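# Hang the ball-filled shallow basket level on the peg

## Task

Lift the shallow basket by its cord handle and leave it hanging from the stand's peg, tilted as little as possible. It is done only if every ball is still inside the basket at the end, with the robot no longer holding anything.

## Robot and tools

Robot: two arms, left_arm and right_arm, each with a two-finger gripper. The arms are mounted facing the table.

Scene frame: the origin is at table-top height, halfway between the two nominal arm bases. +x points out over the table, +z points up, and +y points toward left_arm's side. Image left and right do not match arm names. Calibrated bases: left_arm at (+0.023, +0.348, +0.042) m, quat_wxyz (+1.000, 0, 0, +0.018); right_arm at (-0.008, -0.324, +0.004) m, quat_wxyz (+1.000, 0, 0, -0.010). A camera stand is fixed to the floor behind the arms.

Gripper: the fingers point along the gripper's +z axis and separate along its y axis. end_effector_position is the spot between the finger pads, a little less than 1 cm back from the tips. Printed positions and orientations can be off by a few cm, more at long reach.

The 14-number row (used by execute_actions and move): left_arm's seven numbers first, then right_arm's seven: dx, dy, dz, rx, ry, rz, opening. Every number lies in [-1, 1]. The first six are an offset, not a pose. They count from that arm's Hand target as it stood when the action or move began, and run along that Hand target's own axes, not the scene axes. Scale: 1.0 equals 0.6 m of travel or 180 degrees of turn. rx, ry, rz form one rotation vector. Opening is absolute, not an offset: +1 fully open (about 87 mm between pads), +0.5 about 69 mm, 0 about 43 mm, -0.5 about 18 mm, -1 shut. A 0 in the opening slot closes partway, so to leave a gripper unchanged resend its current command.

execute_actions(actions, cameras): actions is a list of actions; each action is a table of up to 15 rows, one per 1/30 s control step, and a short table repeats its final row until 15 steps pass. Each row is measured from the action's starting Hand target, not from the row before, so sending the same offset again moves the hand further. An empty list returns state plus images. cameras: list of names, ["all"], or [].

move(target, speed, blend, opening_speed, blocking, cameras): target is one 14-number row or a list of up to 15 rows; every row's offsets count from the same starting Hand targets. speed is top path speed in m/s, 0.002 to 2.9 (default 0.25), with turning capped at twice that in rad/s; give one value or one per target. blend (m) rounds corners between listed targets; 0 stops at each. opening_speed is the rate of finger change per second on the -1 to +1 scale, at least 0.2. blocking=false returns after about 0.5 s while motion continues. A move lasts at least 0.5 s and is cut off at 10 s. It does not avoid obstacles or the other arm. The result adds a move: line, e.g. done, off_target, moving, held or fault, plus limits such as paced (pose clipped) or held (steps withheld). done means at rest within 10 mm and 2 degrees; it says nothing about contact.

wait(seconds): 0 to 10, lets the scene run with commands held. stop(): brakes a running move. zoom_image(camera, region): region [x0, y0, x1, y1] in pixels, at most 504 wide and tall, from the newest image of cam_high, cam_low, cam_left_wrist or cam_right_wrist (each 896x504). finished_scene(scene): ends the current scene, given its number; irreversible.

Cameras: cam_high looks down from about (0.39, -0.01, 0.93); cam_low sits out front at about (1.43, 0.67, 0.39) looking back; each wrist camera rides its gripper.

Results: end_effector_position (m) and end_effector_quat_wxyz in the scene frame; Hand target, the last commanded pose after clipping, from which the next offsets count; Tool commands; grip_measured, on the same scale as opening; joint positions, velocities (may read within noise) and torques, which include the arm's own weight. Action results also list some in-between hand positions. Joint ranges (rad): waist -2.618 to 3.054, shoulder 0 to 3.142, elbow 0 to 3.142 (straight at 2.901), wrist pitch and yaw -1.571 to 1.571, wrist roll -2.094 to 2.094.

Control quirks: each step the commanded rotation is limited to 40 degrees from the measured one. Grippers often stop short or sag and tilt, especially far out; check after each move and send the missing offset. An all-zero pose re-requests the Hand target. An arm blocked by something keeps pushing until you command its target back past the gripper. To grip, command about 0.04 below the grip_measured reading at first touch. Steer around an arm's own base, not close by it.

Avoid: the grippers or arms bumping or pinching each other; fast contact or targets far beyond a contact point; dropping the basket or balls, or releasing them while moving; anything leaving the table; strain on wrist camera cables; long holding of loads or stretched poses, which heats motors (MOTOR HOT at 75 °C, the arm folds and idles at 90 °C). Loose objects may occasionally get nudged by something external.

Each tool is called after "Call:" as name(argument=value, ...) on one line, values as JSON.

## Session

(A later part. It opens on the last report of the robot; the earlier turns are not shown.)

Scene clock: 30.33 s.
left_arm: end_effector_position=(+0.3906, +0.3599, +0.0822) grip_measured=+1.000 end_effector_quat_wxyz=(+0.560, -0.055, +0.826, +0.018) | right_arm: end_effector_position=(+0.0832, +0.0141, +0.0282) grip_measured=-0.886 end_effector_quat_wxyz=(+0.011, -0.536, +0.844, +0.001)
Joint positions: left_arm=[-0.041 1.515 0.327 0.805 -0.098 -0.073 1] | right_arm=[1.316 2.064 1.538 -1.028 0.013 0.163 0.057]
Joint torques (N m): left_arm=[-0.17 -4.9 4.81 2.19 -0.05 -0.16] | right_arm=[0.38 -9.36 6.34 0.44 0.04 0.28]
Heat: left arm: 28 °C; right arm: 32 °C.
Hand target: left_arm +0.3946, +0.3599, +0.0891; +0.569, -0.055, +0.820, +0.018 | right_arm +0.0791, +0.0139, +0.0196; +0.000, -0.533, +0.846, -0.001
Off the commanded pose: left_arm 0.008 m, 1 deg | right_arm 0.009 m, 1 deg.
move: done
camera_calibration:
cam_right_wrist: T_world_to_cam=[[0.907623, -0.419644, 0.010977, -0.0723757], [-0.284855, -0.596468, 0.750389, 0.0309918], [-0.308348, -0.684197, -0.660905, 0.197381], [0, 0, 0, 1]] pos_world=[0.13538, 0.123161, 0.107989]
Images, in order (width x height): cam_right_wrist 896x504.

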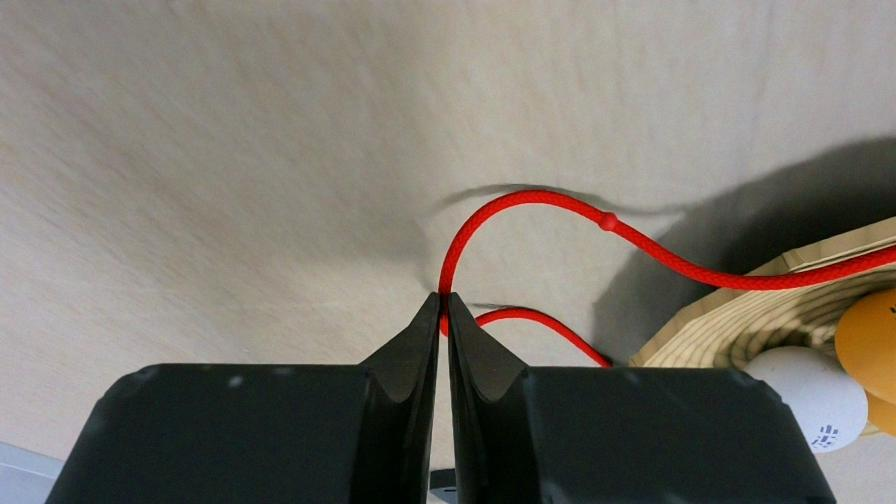

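Call:
move(target=[[0,0,0,0,0,0,1,0,0,0.03,0,0,0,-1],[0,0,0,0,0,0,1,0,0,0.04,0,0,0,-0.2]], cameras=["cam_right_wrist"], speed=0.05, opening_speed=0.6)

Scene clock: 33.33 s.
left_arm: end_effector_position=(+0.3906, +0.3599, +0.0822) grip_measured=+1.000 end_effector_quat_wxyz=(+0.560, -0.055, +0.826, +0.018) | right_arm: end_effector_position=(+0.0823, +0.0155, +0.0066) grip_measured=-0.200 end_effector_quat_wxyz=(+0.010, -0.534, +0.845, +0.004)
Joint positions: left_arm=[-0.041 1.515 0.327 0.805 -0.098 -0.073 1] | right_arm=[1.316 2.091 1.489 -0.948 0.007 0.167 0.4]
Joint torques (N m): left_arm=[-0.12 -4.86 4.89 2.17 -0.02 -0.18] | right_arm=[0.38 -8.99 5.94 0.5 0.1 0.21]
Heat: left arm: 29 °C; right arm: 32 °C.
Hand target: left_arm +0.3946, +0.3599, +0.0891; +0.569, -0.055, +0.820, +0.018 | right_arm +0.0791, +0.0139, -0.0043; +0.000, -0.533, +0.846, -0.001
Off the commanded pose: left_arm 0.008 m, 1 deg | right_arm 0.012 m, 1 deg.
move: off_target (right_arm); target 2's new opening was sent with right_arm's hand 0.012 m and 1 deg from that target
camera_calibration:
cam_right_wrist: T_world_to_cam=[[0.905957, -0.423349, 0.00424218, -0.0705479], [-0.283589, -0.599372, 0.748553, 0.0478018], [-0.314356, -0.679359, -0.663062, 0.184234], [0, 0, 0, 1]] pos_world=[0.135385, 0.123946, 0.0866757]
Images, in order (width x height): cam_right_wrist 896x504.

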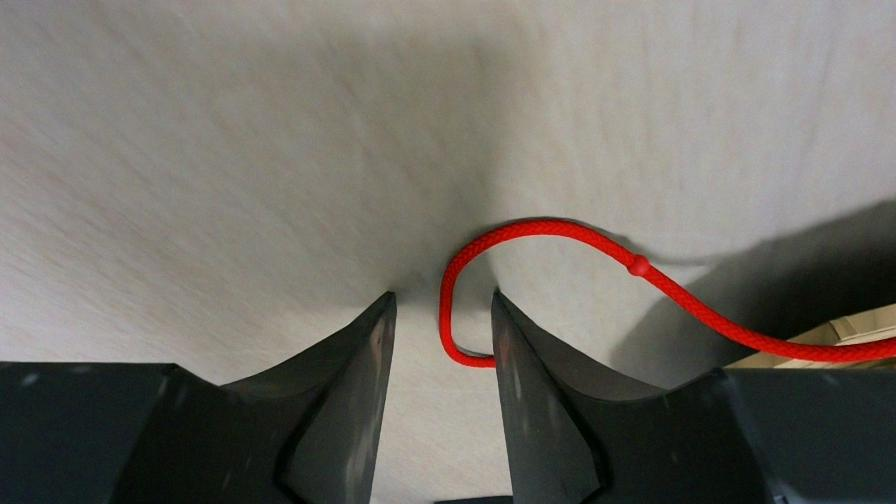

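Call:
move(target=[[0,0,0,0,0,0,1,0.013,0,0,0,0,0,-0.2]], cameras=["cam_right_wrist"], speed=0.04)

Scene clock: 34.60 s.
left_arm: end_effector_position=(+0.3906, +0.3599, +0.0822) grip_measured=+1.000 end_effector_quat_wxyz=(+0.560, -0.055, +0.826, +0.018) | right_arm: end_effector_position=(+0.0817, +0.0148, +0.0055) grip_measured=-0.200 end_effector_quat_wxyz=(+0.013, -0.534, +0.845, +0.007)
Joint positions: left_arm=[-0.041 1.515 0.327 0.805 -0.098 -0.073 1] | right_arm=[1.317 2.083 1.474 -0.934 0.007 0.169 0.4]
Joint torques (N m): left_arm=[-0.17 -4.89 4.9 2.18 -0.06 -0.16] | right_arm=[0.57 -10.73 3.38 0.52 0.1 0.24]
Heat: left arm: 29 °C; right arm: 32 °C.
Hand target: left_arm +0.3946, +0.3599, +0.0891; +0.569, -0.055, +0.820, +0.018 | right_arm +0.0758, +0.0069, -0.0044; +0.000, -0.533, +0.846, -0.001
Off the commanded pose: left_arm 0.008 m, 1 deg | right_arm 0.014 m, 2 deg.
move: off_target (right_arm)
camera_calibration:
cam_right_wrist: T_world_to_cam=[[0.905916, -0.423446, 0.00321253, -0.070225], [-0.284951, -0.603975, 0.744323, 0.0481886], [-0.313241, -0.675209, -0.667812, 0.182711], [0, 0, 0, 1]] pos_world=[0.134582, 0.122737, 0.0863743]
Images, in order (width x height): cam_right_wrist 896x504.

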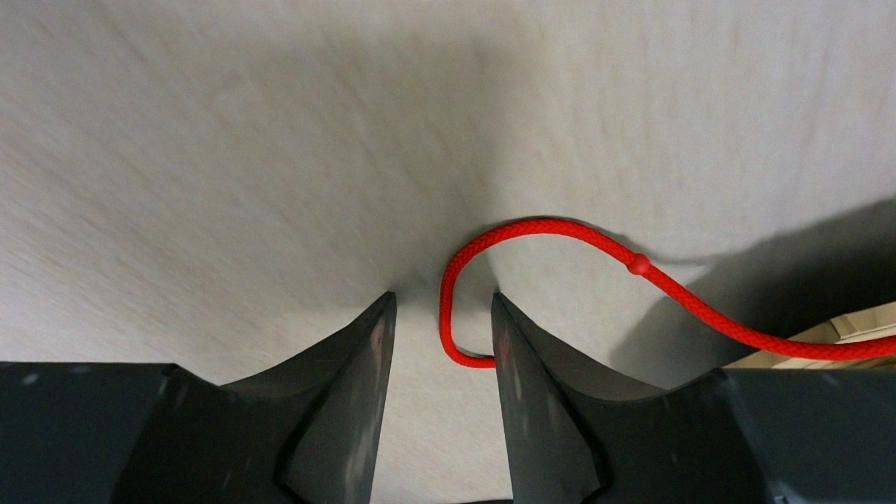

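Call:
move(target=[[0,0,0,0,0,0,1,0.004,0,-0.02,0,0,0,-0.2]], cameras=["cam_right_wrist"], speed=0.04)

Scene clock: 35.40 s.
left_arm: end_effector_position=(+0.3906, +0.3599, +0.0822) grip_measured=+1.000 end_effector_quat_wxyz=(+0.560, -0.055, +0.826, +0.018) | right_arm: end_effector_position=(+0.0817, +0.0148, +0.0061) grip_measured=-0.200 end_effector_quat_wxyz=(+0.013, -0.534, +0.845, +0.007)
Joint positions: left_arm=[-0.041 1.515 0.327 0.805 -0.098 -0.073 1] | right_arm=[1.317 2.081 1.474 -0.935 0.007 0.169 0.4]
Joint torques (N m): left_arm=[-0.21 -4.96 4.75 2.19 -0.01 -0.16] | right_arm=[0.69 -12.86 4.63 0.14 0.1 0.25]
Heat: left arm: 29 °C; right arm: 32 °C.
Hand target: left_arm +0.3946, +0.3599, +0.0891; +0.569, -0.055, +0.820, +0.018 | right_arm +0.0748, +0.0047, +0.0077; +0.000, -0.533, +0.846, -0.001
Off the commanded pose: left_arm 0.008 m, 1 deg | right_arm 0.012 m, 2 deg.
move: off_target (right_arm)
camera_calibration:
cam_right_wrist: T_world_to_cam=[[0.905613, -0.424095, 0.00296879, -0.0701287], [-0.285594, -0.604652, 0.743527, 0.0477698], [-0.313531, -0.674196, -0.668699, 0.183167], [0, 0, 0, 1]] pos_world=[0.134581, 0.122633, 0.0871739]
Images, in order (width x height): cam_right_wrist 896x504.

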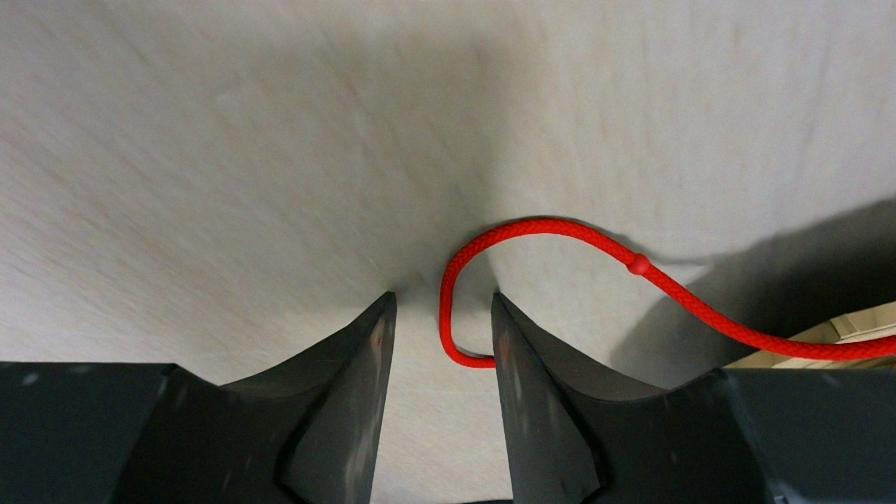

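Call:
move(target=[[0,0,0,0,0,0,1,0,0,-0.06,0,0,0,-0.2],[0,0,0,0,0,0,1,0,-0.001,0.022,0,0,0,-0.2]], cameras=["cam_right_wrist"], speed=0.05)

Scene clock: 37.93 s.
left_arm: end_effector_position=(+0.3906, +0.3599, +0.0822) grip_measured=+1.000 end_effector_quat_wxyz=(+0.560, -0.055, +0.826, +0.018) | right_arm: end_effector_position=(+0.0781, +0.0021, +0.0061) grip_measured=-0.200 end_effector_quat_wxyz=(+0.002, -0.534, +0.845, -0.003)
Joint positions: left_arm=[-0.041 1.515 0.327 0.805 -0.098 -0.073 1] | right_arm=[1.317 2.062 1.439 -0.949 0.007 0.169 0.4]
Joint torques (N m): left_arm=[-0.14 -4.92 4.9 2.2 -0.01 -0.13] | right_arm=[0.57 -9.18 5 0.72 0.1 0.22]
Heat: left arm: 29 °C; right arm: 34 °C.
Hand target: left_arm +0.3946, +0.3599, +0.0891; +0.569, -0.055, +0.820, +0.018 | right_arm +0.0753, +0.0045, -0.0055; +0.000, -0.533, +0.846, -0.001
Off the commanded pose: left_arm 0.008 m, 1 deg | right_arm 0.012 m, 0 deg.
move: off_target (right_arm)
camera_calibration:
cam_right_wrist: T_world_to_cam=[[0.905649, -0.423956, 0.00779773, -0.0723135], [-0.279512, -0.583059, 0.762834, 0.0383709], [-0.318861, -0.693039, -0.646548, 0.173671], [0, 0, 0, 1]] pos_world=[0.131593, 0.112076, 0.08358]
Images, in order (width x height): cam_right_wrist 896x504.

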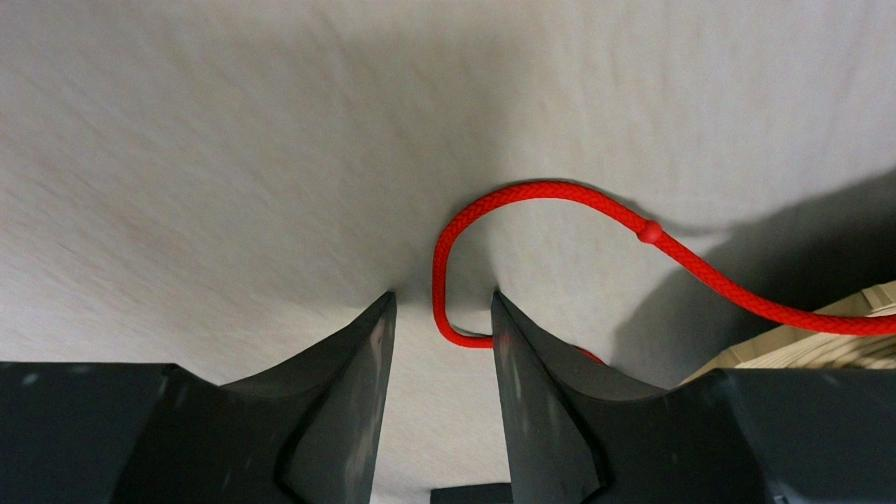

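Call:
move(target=[[0,0,0,0,0,0,1,-0.008,0.001,-0.06,0,0,0,-0.2],[0,0,0,0,0,0,1,-0.008,0.001,0.0,0,0,0,-0.2]], cameras=["cam_right_wrist"], speed=0.05)

Scene clock: 40.33 s.
left_arm: end_effector_position=(+0.3906, +0.3599, +0.0822) grip_measured=+1.000 end_effector_quat_wxyz=(+0.560, -0.055, +0.826, +0.018) | right_arm: end_effector_position=(+0.0800, +0.0088, +0.0063) grip_measured=-0.200 end_effector_quat_wxyz=(+0.007, -0.534, +0.845, +0.002)
Joint positions: left_arm=[-0.041 1.515 0.327 0.805 -0.098 -0.073 1] | right_arm=[1.317 2.073 1.459 -0.943 0.007 0.169 0.4]
Joint torques (N m): left_arm=[-0.18 -4.83 4.81 2.18 -0.06 -0.16] | right_arm=[0.51 -8.68 5.74 0.59 0.1 0.23]
Heat: left arm: 29 °C; right arm: 34 °C.
Hand target: left_arm +0.3946, +0.3599, +0.0891; +0.569, -0.055, +0.820, +0.018 | right_arm +0.0769, +0.0090, -0.0055; +0.000, -0.533, +0.846, -0.001
Off the commanded pose: left_arm 0.008 m, 1 deg | right_arm 0.012 m, 1 deg.
move: off_target (right_arm)
camera_calibration:
cam_right_wrist: T_world_to_cam=[[0.905604, -0.424089, 0.0053866, -0.0711795], [-0.282603, -0.593904, 0.753268, 0.0430519], [-0.316254, -0.683685, -0.657691, 0.178843], [0, 0, 0, 1]] pos_world=[0.133187, 0.117654, 0.0855772]
Images, in order (width x height): cam_right_wrist 896x504.

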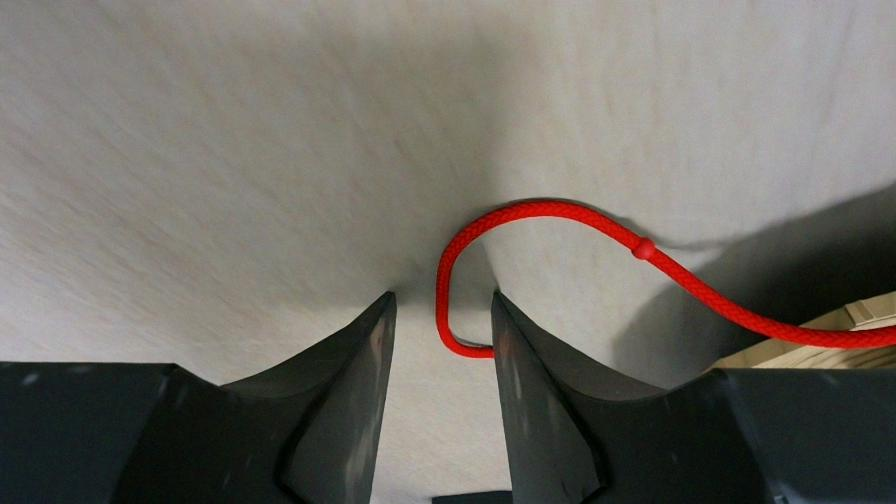

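Call:
move(target=[[0,0,0,0,0,0,1,0,0,0,0,0,0,-1],[0,0,0,0,0,0,1,0.013,-0.086,-0.143,0,0,0,-1],[0,0,0,0,0,0,1,0.034,-0.262,-0.325,0,0,0,-1],[0,0,0,0,0,0,1,0.034,-0.262,-0.42,0,0,0,-1]], cameras=["cam_low","cam_right_wrist"], speed=[0.1,0.1,0.1,0.05], opening_speed=0.8, blend=[0,0.03,0.02,0])

Call:
zoom_image(camera="cam_low", region=[300, 120, 520, 310])

Scene clock: 45.77 s.
left_arm: end_effector_position=(+0.3906, +0.3599, +0.0822) grip_measured=+1.000 end_effector_quat_wxyz=(+0.560, -0.055, +0.826, +0.018) | right_arm: end_effector_position=(+0.2108, -0.0729, +0.2314) grip_measured=-0.888 end_effector_quat_wxyz=(+0.105, -0.530, +0.841, +0.031)
Joint positions: left_arm=[-0.041 1.515 0.327 0.805 -0.098 -0.073 1] | right_arm=[0.908 1.849 2.073 -1.575 0.008 -0.237 0.056]
Joint torques (N m): left_arm=[-0.08 -4.89 4.83 2.18 -0.03 -0.12] | right_arm=[-0.21 -12.22 8.38 0.63 0.15 0.07]
Heat: left arm: 29 °C; right arm: 36 °C.
Hand target: left_arm +0.3946, +0.3599, +0.0891; +0.569, -0.055, +0.820, +0.018 | right_arm +0.2098, -0.0768, +0.2466; +0.000, -0.533, +0.846, -0.001
Off the commanded pose: left_arm 0.008 m, 1 deg | right_arm 0.016 m, 13 deg.
joint sent to its limit (right arm) — joint 4 (wrist pitch), lower limit. The joint targets are off in orientation, not in position.
move: off_target (right_arm)
camera_calibration:
cam_right_wrist: T_world_to_cam=[[0.899931, -0.431854, 0.0602086, -0.237607], [-0.375787, -0.698128, 0.609427, -0.0927052], [-0.221151, -0.571068, -0.790553, 0.331387], [0, 0, 0, 1]] pos_world=[0.252279, 0.0219129, 0.332782]
Images, in order (width x height): cam_low 896x504, cam_right_wrist 896x504.

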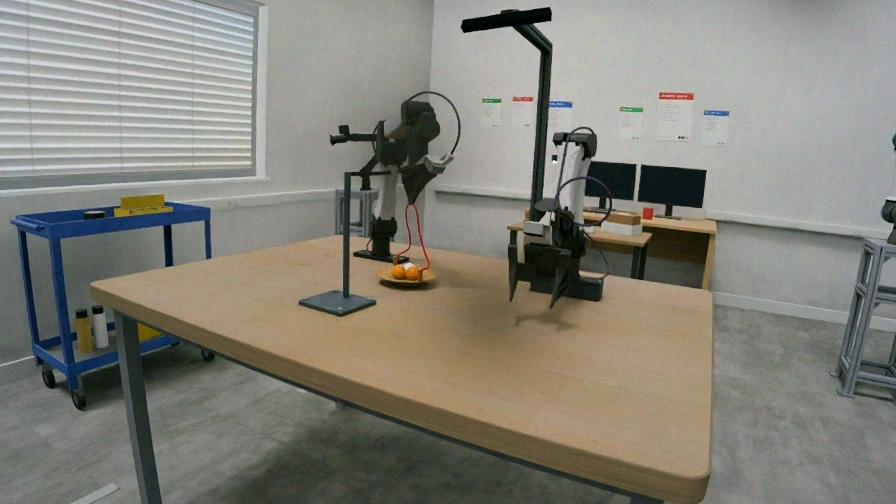

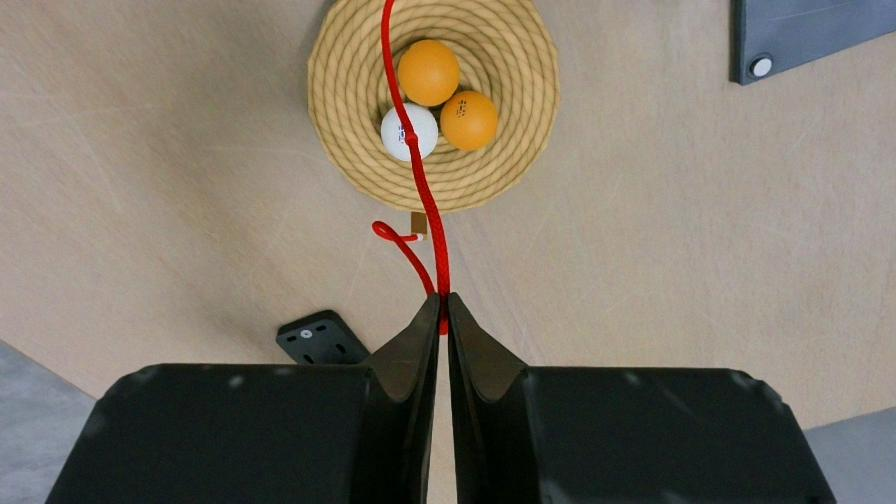

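Scaled by 2.291 from the camera's 896x504 image, which has a finer 1280x720 frame.

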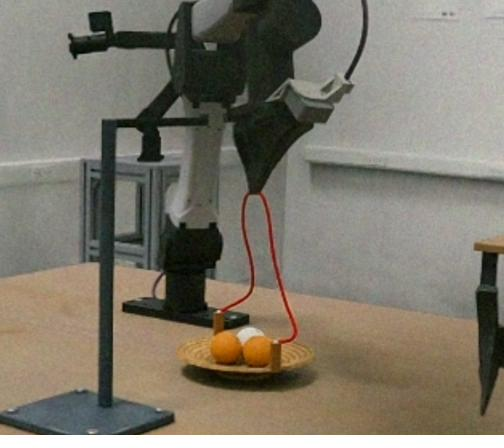

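Call:
move(target=[[0,0,0,0,0,0,1,0,0,-0.06,0,0,0,-1]], cameras=["cam_low","cam_right_wrist"], speed=0.03)

Call:
zoom_image(camera="cam_low", region=[300, 120, 520, 310])

Scene clock: 50.40 s.
left_arm: end_effector_position=(+0.3906, +0.3599, +0.0822) grip_measured=+1.000 end_effector_quat_wxyz=(+0.560, -0.055, +0.826, +0.018) | right_arm: end_effector_position=(+0.2116, -0.0720, +0.2653) grip_measured=-0.888 end_effector_quat_wxyz=(+0.161, -0.525, +0.834, +0.050)
Joint positions: left_arm=[-0.041 1.515 0.327 0.805 -0.098 -0.073 1] | right_arm=[0.908 1.797 2.143 -1.578 0.008 -0.237 0.056]
Joint torques (N m): left_arm=[-0.17 -4.85 4.75 2.18 -0.02 -0.13] | right_arm=[-0.03 -11.88 8.43 0.87 0.19 0.07]
Heat: left arm: 30 °C; right arm: 36 °C.
Hand target: left_arm +0.3946, +0.3599, +0.0891; +0.569, -0.055, +0.820, +0.018 | right_arm +0.2098, -0.0767, +0.2826; +0.000, -0.533, +0.846, -0.001
Off the commanded pose: left_arm 0.008 m, 1 deg | right_arm 0.018 m, 19 deg.
joint sent to its limit (right arm) — joint 4 (wrist pitch), lower limit. The joint targets are off in orientation, not in position.
move: off_target (right_arm)
camera_calibration:
cam_right_wrist: T_world_to_cam=[[0.894643, -0.438058, 0.0878561, -0.246627], [-0.417823, -0.750679, 0.511766, -0.0814341], [-0.158232, -0.494557, -0.854621, 0.368074], [0, 0, 0, 1]] pos_world=[0.244859, 0.0128656, 0.377906]
Images, in order (width x height): cam_low 896x504, cam_right_wrist 896x504.

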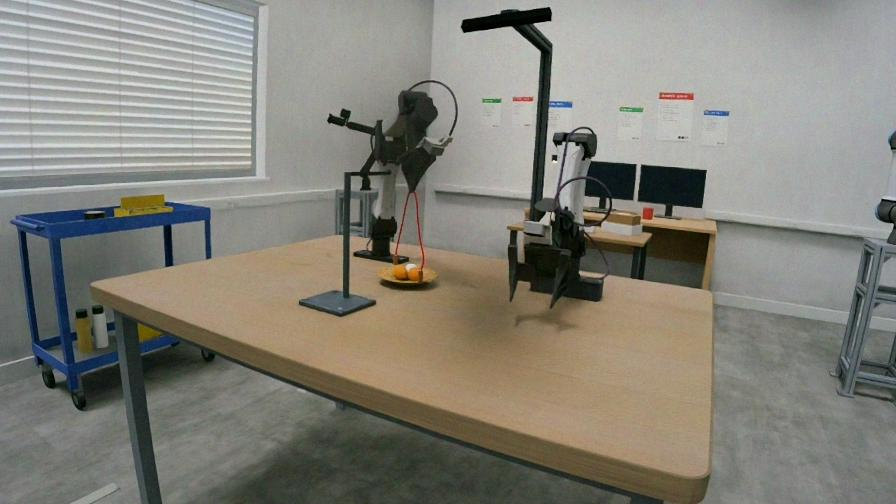

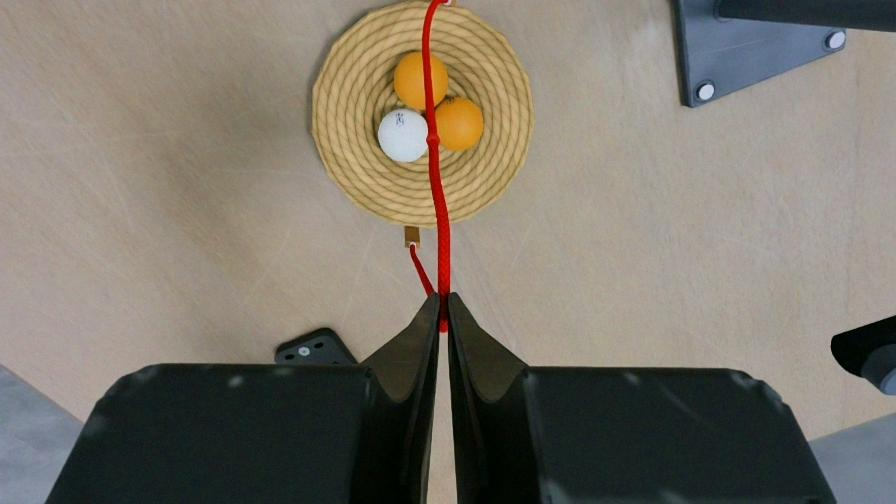

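Scaled by 2.291 from the camera's 896x504 image, which has a finer 1280x720 frame.

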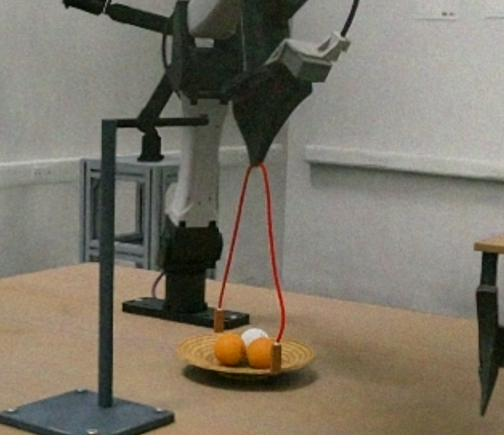

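Call:
move(target=[[0,0,0,0,0,0,1,0,0,-0.062,0,0,0,-1]], cameras=["cam_low","cam_high"], speed=0.04)

Call:
zoom_image(camera="cam_low", region=[300, 120, 520, 310])

Scene clock: 56.27 s.
left_arm: end_effector_position=(+0.3906, +0.3599, +0.0822) grip_measured=+1.000 end_effector_quat_wxyz=(+0.560, -0.055, +0.826, +0.018) | right_arm: end_effector_position=(+0.2121, -0.0714, +0.3006) grip_measured=-0.888 end_effector_quat_wxyz=(+0.218, -0.519, +0.823, +0.069)
Joint positions: left_arm=[-0.041 1.515 0.327 0.805 -0.098 -0.073 1] | right_arm=[0.908 1.759 2.235 -1.584 0.008 -0.239 0.056]
Joint torques (N m): left_arm=[-0.17 -4.92 4.81 2.19 -0.02 -0.17] | right_arm=[0.16 -11.43 8.36 1.13 0.23 0.06]
Heat: left arm: 30 °C; right arm: 37 °C.
Hand target: left_arm +0.3946, +0.3599, +0.0891; +0.569, -0.055, +0.820, +0.018 | right_arm +0.2098, -0.0767, +0.3198; +0.000, -0.533, +0.846, -0.001
Off the commanded pose: left_arm 0.008 m, 1 deg | right_arm 0.020 m, 27 deg.
joint sent to its limit (right arm) — joint 4 (wrist pitch), lower limit. The joint targets are off in orientation, not in position.
move: off_target (right_arm)
Images, in order (width x height): cam_high 896x504, cam_low 896x504.

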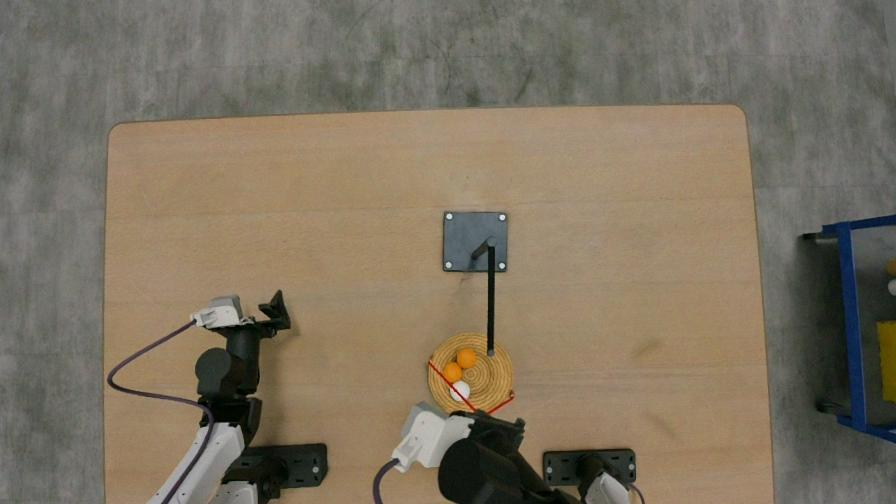

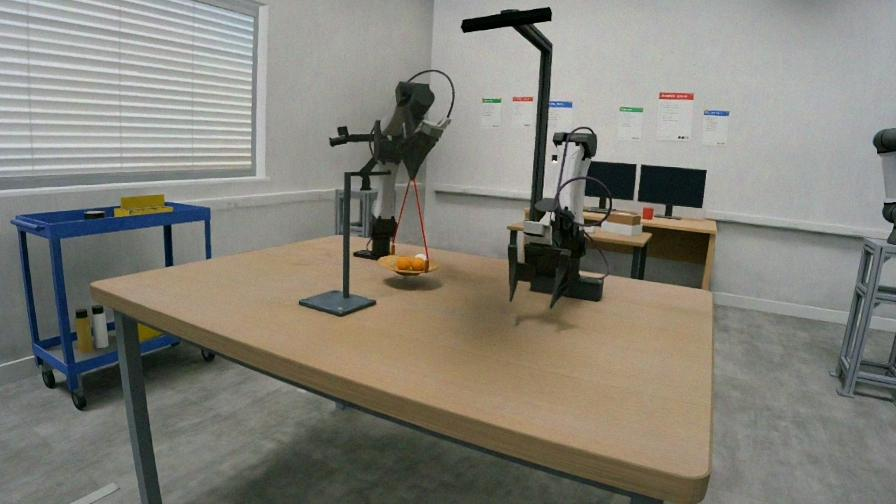

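Scaled by 2.291 from the camera's 896x504 image, which has a finer 1280x720 frame.

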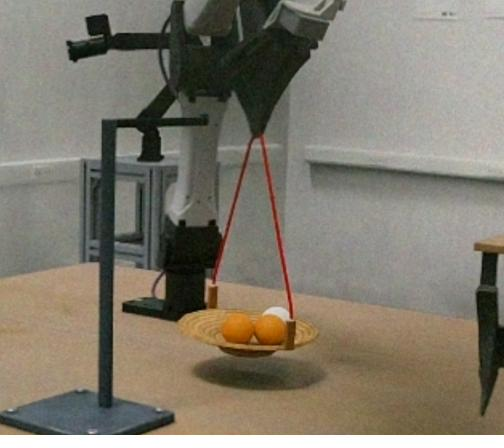

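Call:
move(target=[[0,0,0,0,0,0,1,0.070,0.096,-0.020,0,0,0,-1],[0,0,0,0,0,0,1,0.077,0.111,-0.15,-0.0496,-0.2184,-0.1363,-1]], cameras=["all"], speed=0.07, blend=[0.03,0])

Call:
zoom_image(camera="cam_low", region=[300, 120, 520, 310])

Scene clock: 66.73 s.
left_arm: end_effector_position=(+0.3906, +0.3599, +0.0822) grip_measured=+1.000 end_effector_quat_wxyz=(+0.560, -0.055, +0.826, +0.018) | right_arm: end_effector_position=(+0.1349, -0.0860, +0.3953) grip_measured=-0.888 end_effector_quat_wxyz=(-0.327, +0.625, -0.663, -0.250)
Joint positions: left_arm=[-0.041 1.515 0.327 0.805 -0.098 -0.073 1] | right_arm=[0.861 1.496 2.281 -1.593 -0.416 -0.503 0.056]
Joint torques (N m): left_arm=[-0.17 -4.94 4.72 2.18 -0.05 -0.14] | right_arm=[-0.66 -6.24 6.8 1.57 -0.29 0.09]
Heat: left arm: 30 °C; right arm: 35 °C.
Hand target: left_arm +0.3946, +0.3599, +0.0891; +0.569, -0.055, +0.820, +0.018 | right_arm +0.1298, -0.0895, +0.4097; -0.241, +0.665, -0.664, -0.241
Off the commanded pose: left_arm 0.008 m, 1 deg | right_arm 0.016 m, 11 deg.
joint read past its limit (right arm) — joint 4 (wrist pitch), lower limit.
joint sent to its limit (right arm) — joint 4 (wrist pitch), lower limit. The joint targets are off in orientation, not in position.
move: off_target (right_arm)
camera_calibration:
cam_right_wrist: T_world_to_cam=[[0.992627, -0.089373, 0.0818762, -0.17639], [-0.0914629, -0.995562, 0.0221328, -0.0620155], [0.0795348, -0.0294582, -0.996397, 0.524017], [0, 0, 0, 1]] pos_world=[0.12774, -0.0620682, 0.537944]

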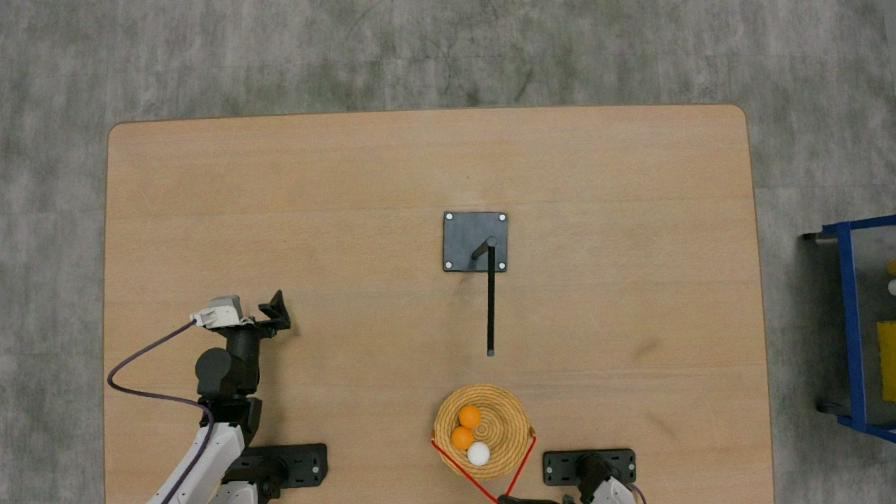

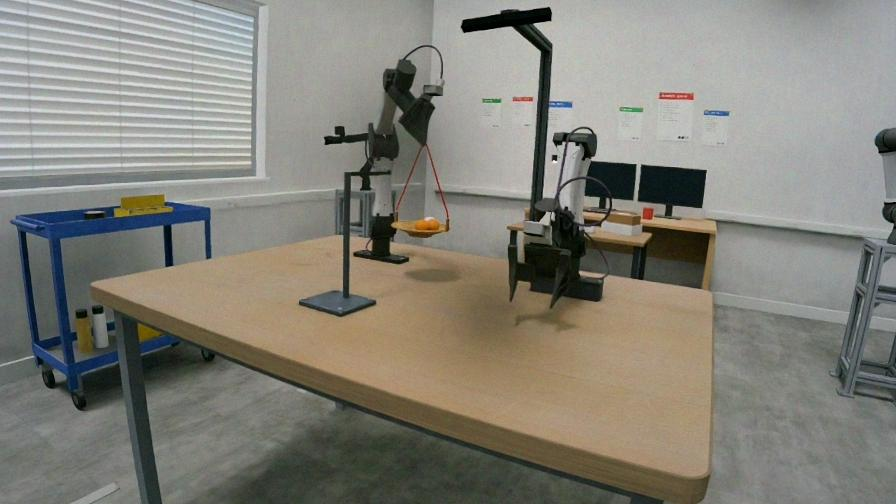

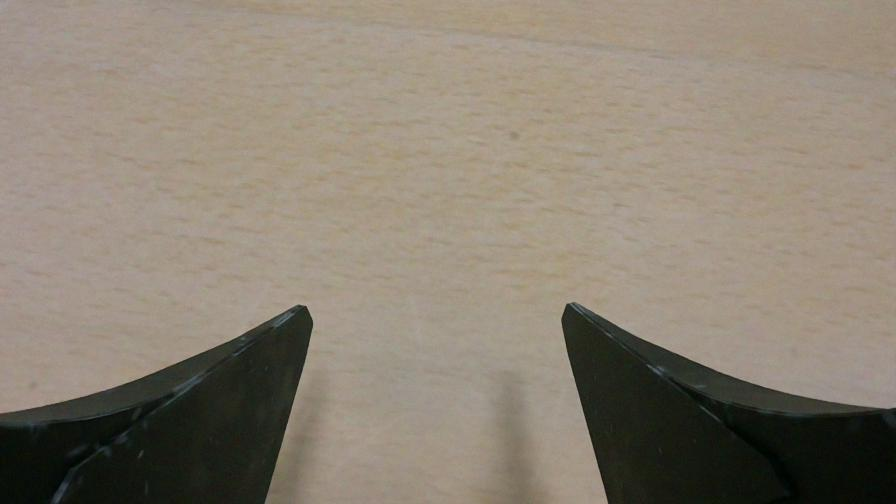

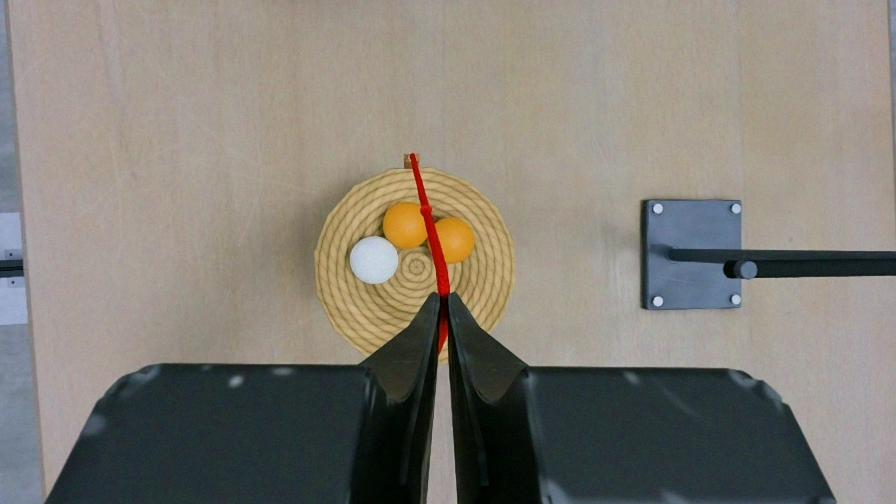

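Scaled by 2.291 from the camera's 896x504 image, which has a finer 1280x720 frame.

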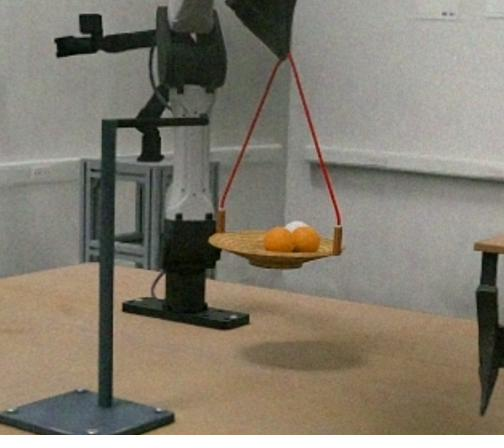

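Call:
move(target=[[0,0,0,0,0,0,1,0.010,-0.2,-0.008,0,0,0,-1]], cameras=["all"], speed=0.07)

Call:
zoom_image(camera="cam_low", region=[300, 70, 520, 260])

Scene clock: 70.17 s.
left_arm: end_effector_position=(+0.3906, +0.3599, +0.0822) grip_measured=+1.000 end_effector_quat_wxyz=(+0.560, -0.055, +0.826, +0.018) | right_arm: end_effector_position=(+0.2475, -0.1006, +0.4036) grip_measured=-0.888 end_effector_quat_wxyz=(-0.388, +0.604, -0.658, -0.229)
Joint positions: left_arm=[-0.041 1.515 0.327 0.805 -0.098 -0.073 1] | right_arm=[0.513 1.725 2.514 -1.596 -0.603 -0.744 0.056]
Joint torques (N m): left_arm=[-0.2 -4.93 4.92 2.17 -0.02 -0.15] | right_arm=[-0.51 -5.2 6.72 1.54 -0.44 0.06]
Heat: left arm: 30 °C; right arm: 34 °C.
Hand target: left_arm +0.3946, +0.3599, +0.0891; +0.569, -0.055, +0.820, +0.018 | right_arm +0.2498, -0.0971, +0.4096; -0.241, +0.665, -0.664, -0.241
Off the commanded pose: left_arm 0.008 m, 1 deg | right_arm 0.007 m, 18 deg.
joint read past its limit (right arm) — joint 4 (wrist pitch), lower limit.
joint sent to its limit (right arm) — joint 4 (wrist pitch), lower limit. The joint targets are off in orientation, not in position.
move: off_target (right_arm)
camera_calibration:
cam_right_wrist: T_world_to_cam=[[0.971355, -0.163576, 0.172373, -0.328835], [-0.156463, -0.986197, -0.0541695, -0.0185446], [0.178854, 0.0256479, -0.983541, 0.498666], [0, 0, 0, 1]] pos_world=[0.227325, -0.0848678, 0.546136]

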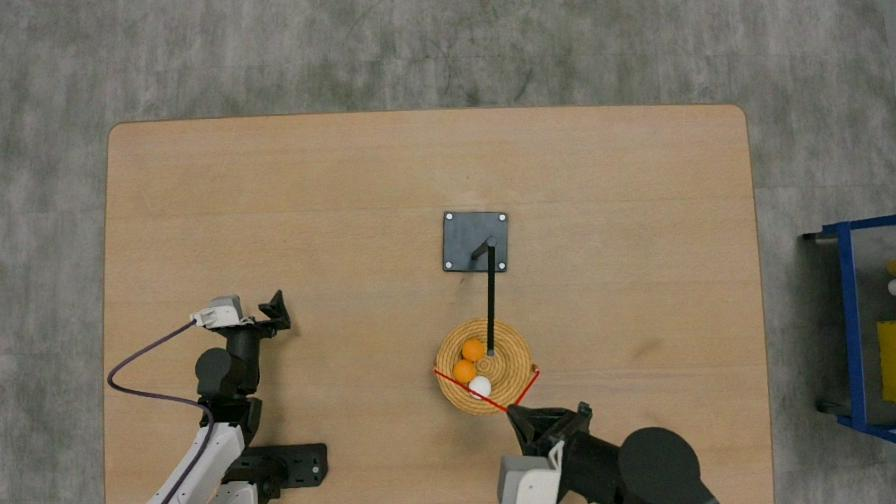

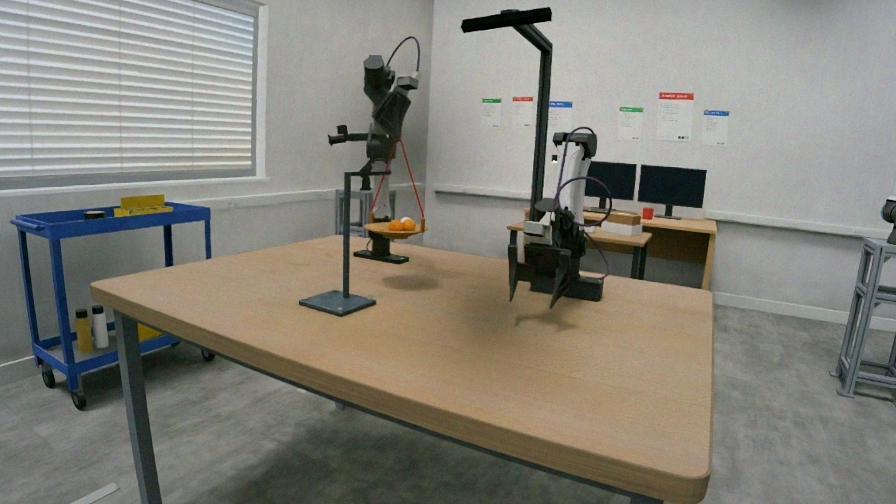

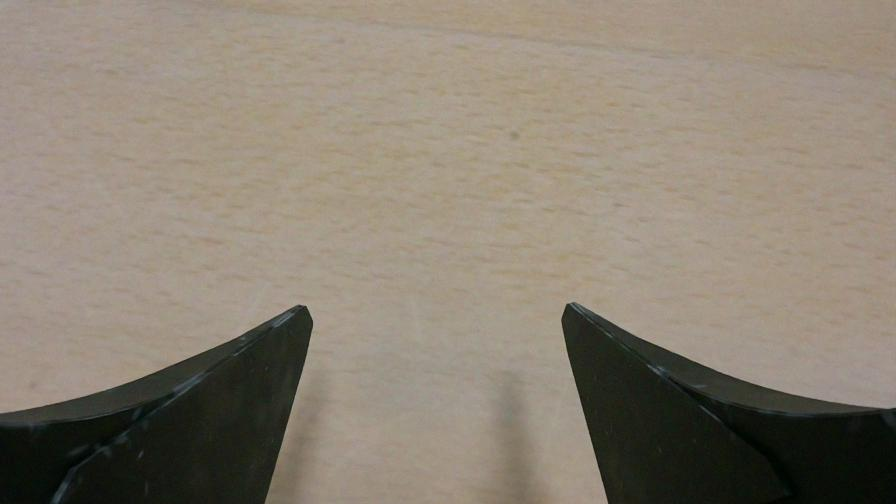

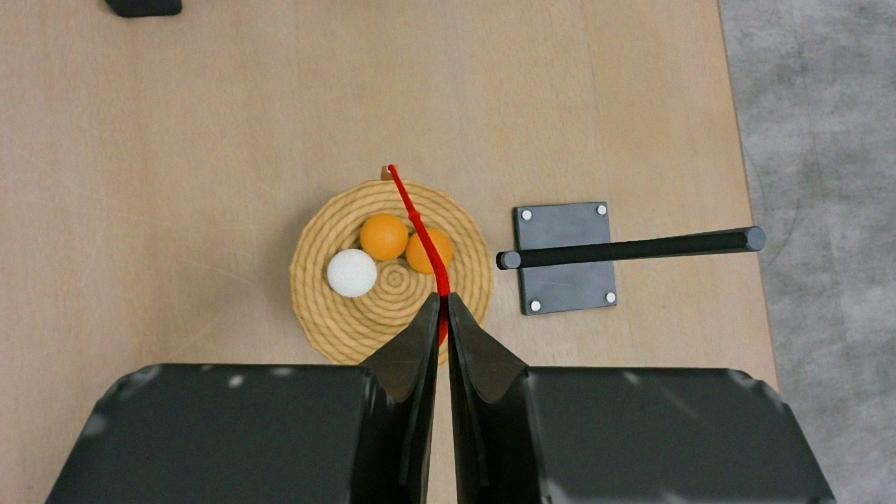

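Scaled by 2.291 from the camera's 896x504 image, which has a finer 1280x720 frame.

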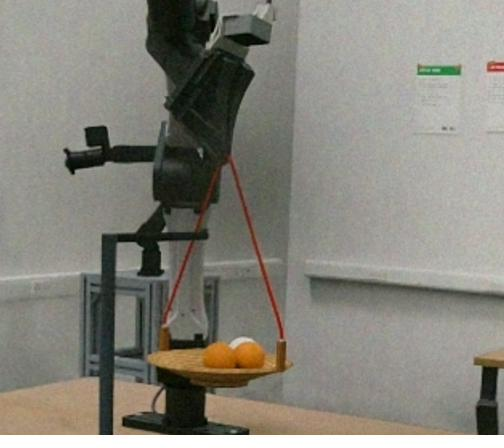

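Call:
move(target=[[0,0,0,0,0,0,1,-0.003,-0.16,0.0,0,0,0,-1]], cameras=["cam_high","cam_low","cam_right_wrist"], speed=0.06)

Call:
zoom_image(camera="cam_low", region=[300, 70, 520, 260])

Scene clock: 73.90 s.
left_arm: end_effector_position=(+0.3906, +0.3599, +0.0822) grip_measured=+1.000 end_effector_quat_wxyz=(+0.560, -0.055, +0.826, +0.018) | right_arm: end_effector_position=(+0.3392, -0.0996, +0.4048) grip_measured=-0.888 end_effector_quat_wxyz=(-0.444, +0.582, -0.645, -0.219)
Joint positions: left_arm=[-0.041 1.515 0.327 0.805 -0.098 -0.073 1] | right_arm=[0.377 2.011 2.847 -1.561 -0.693 -0.79 0.056]
Joint torques (N m): left_arm=[-0.16 -4.97 4.88 2.19 -0.05 -0.15] | right_arm=[-0.61 -7.2 6.49 1.72 -0.41 0.08]
Heat: left arm: 31 °C; right arm: 34 °C.
Hand target: left_arm +0.3946, +0.3599, +0.0891; +0.569, -0.055, +0.820, +0.018 | right_arm +0.3457, -0.0956, +0.4109; +0.241, -0.665, +0.664, +0.241
Off the commanded pose: left_arm 0.008 m, 1 deg | right_arm 0.010 m, 25 deg.
elbow stopped short (right arm): the move would have taken joint 3 (elbow) straighter than the controller allows.
move: off_target (right_arm)
camera_calibration:
cam_right_wrist: T_world_to_cam=[[0.945072, -0.222628, 0.239323, -0.442038], [-0.191874, -0.970618, -0.14521, 0.0471798], [0.264619, 0.091314, -0.96002, 0.451463], [0, 0, 0, 1]] pos_world=[0.307345, -0.0938414, 0.546054]
Images, in order (width x height): cam_high 896x504, cam_low 896x504, cam_right_wrist 896x504.

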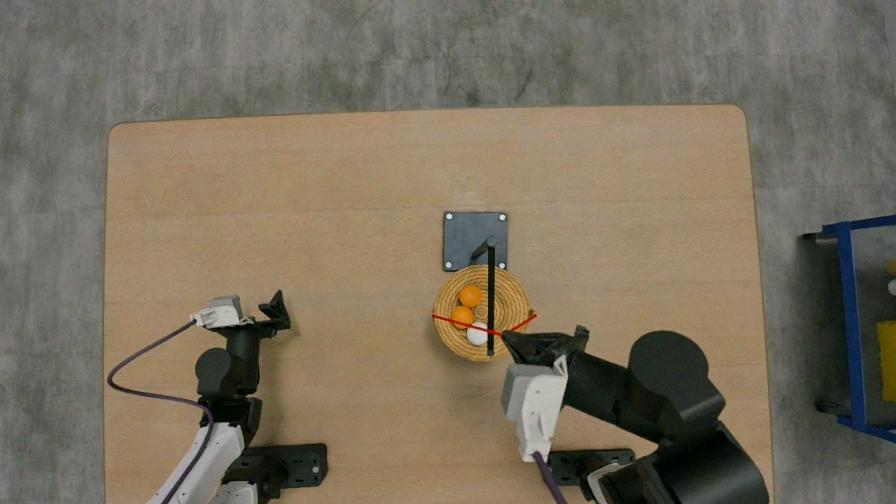

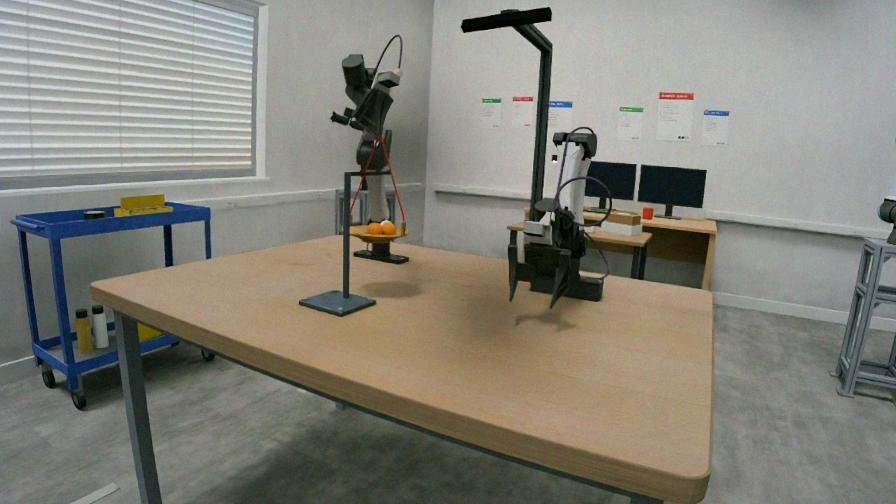

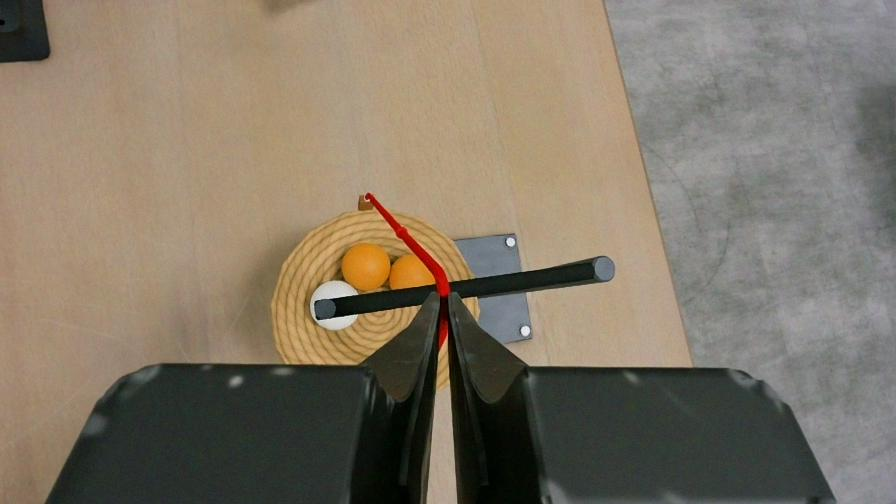

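Scaled by 2.291 from the camera's 896x504 image, which has a finer 1280x720 frame.

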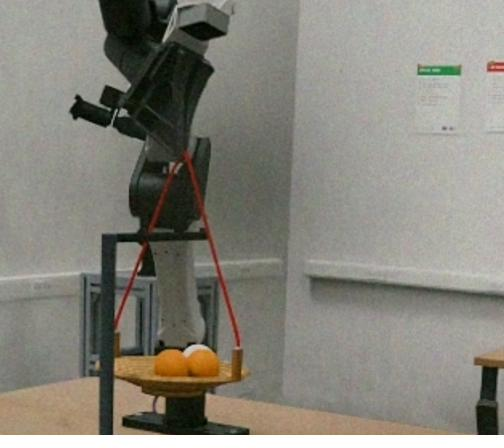

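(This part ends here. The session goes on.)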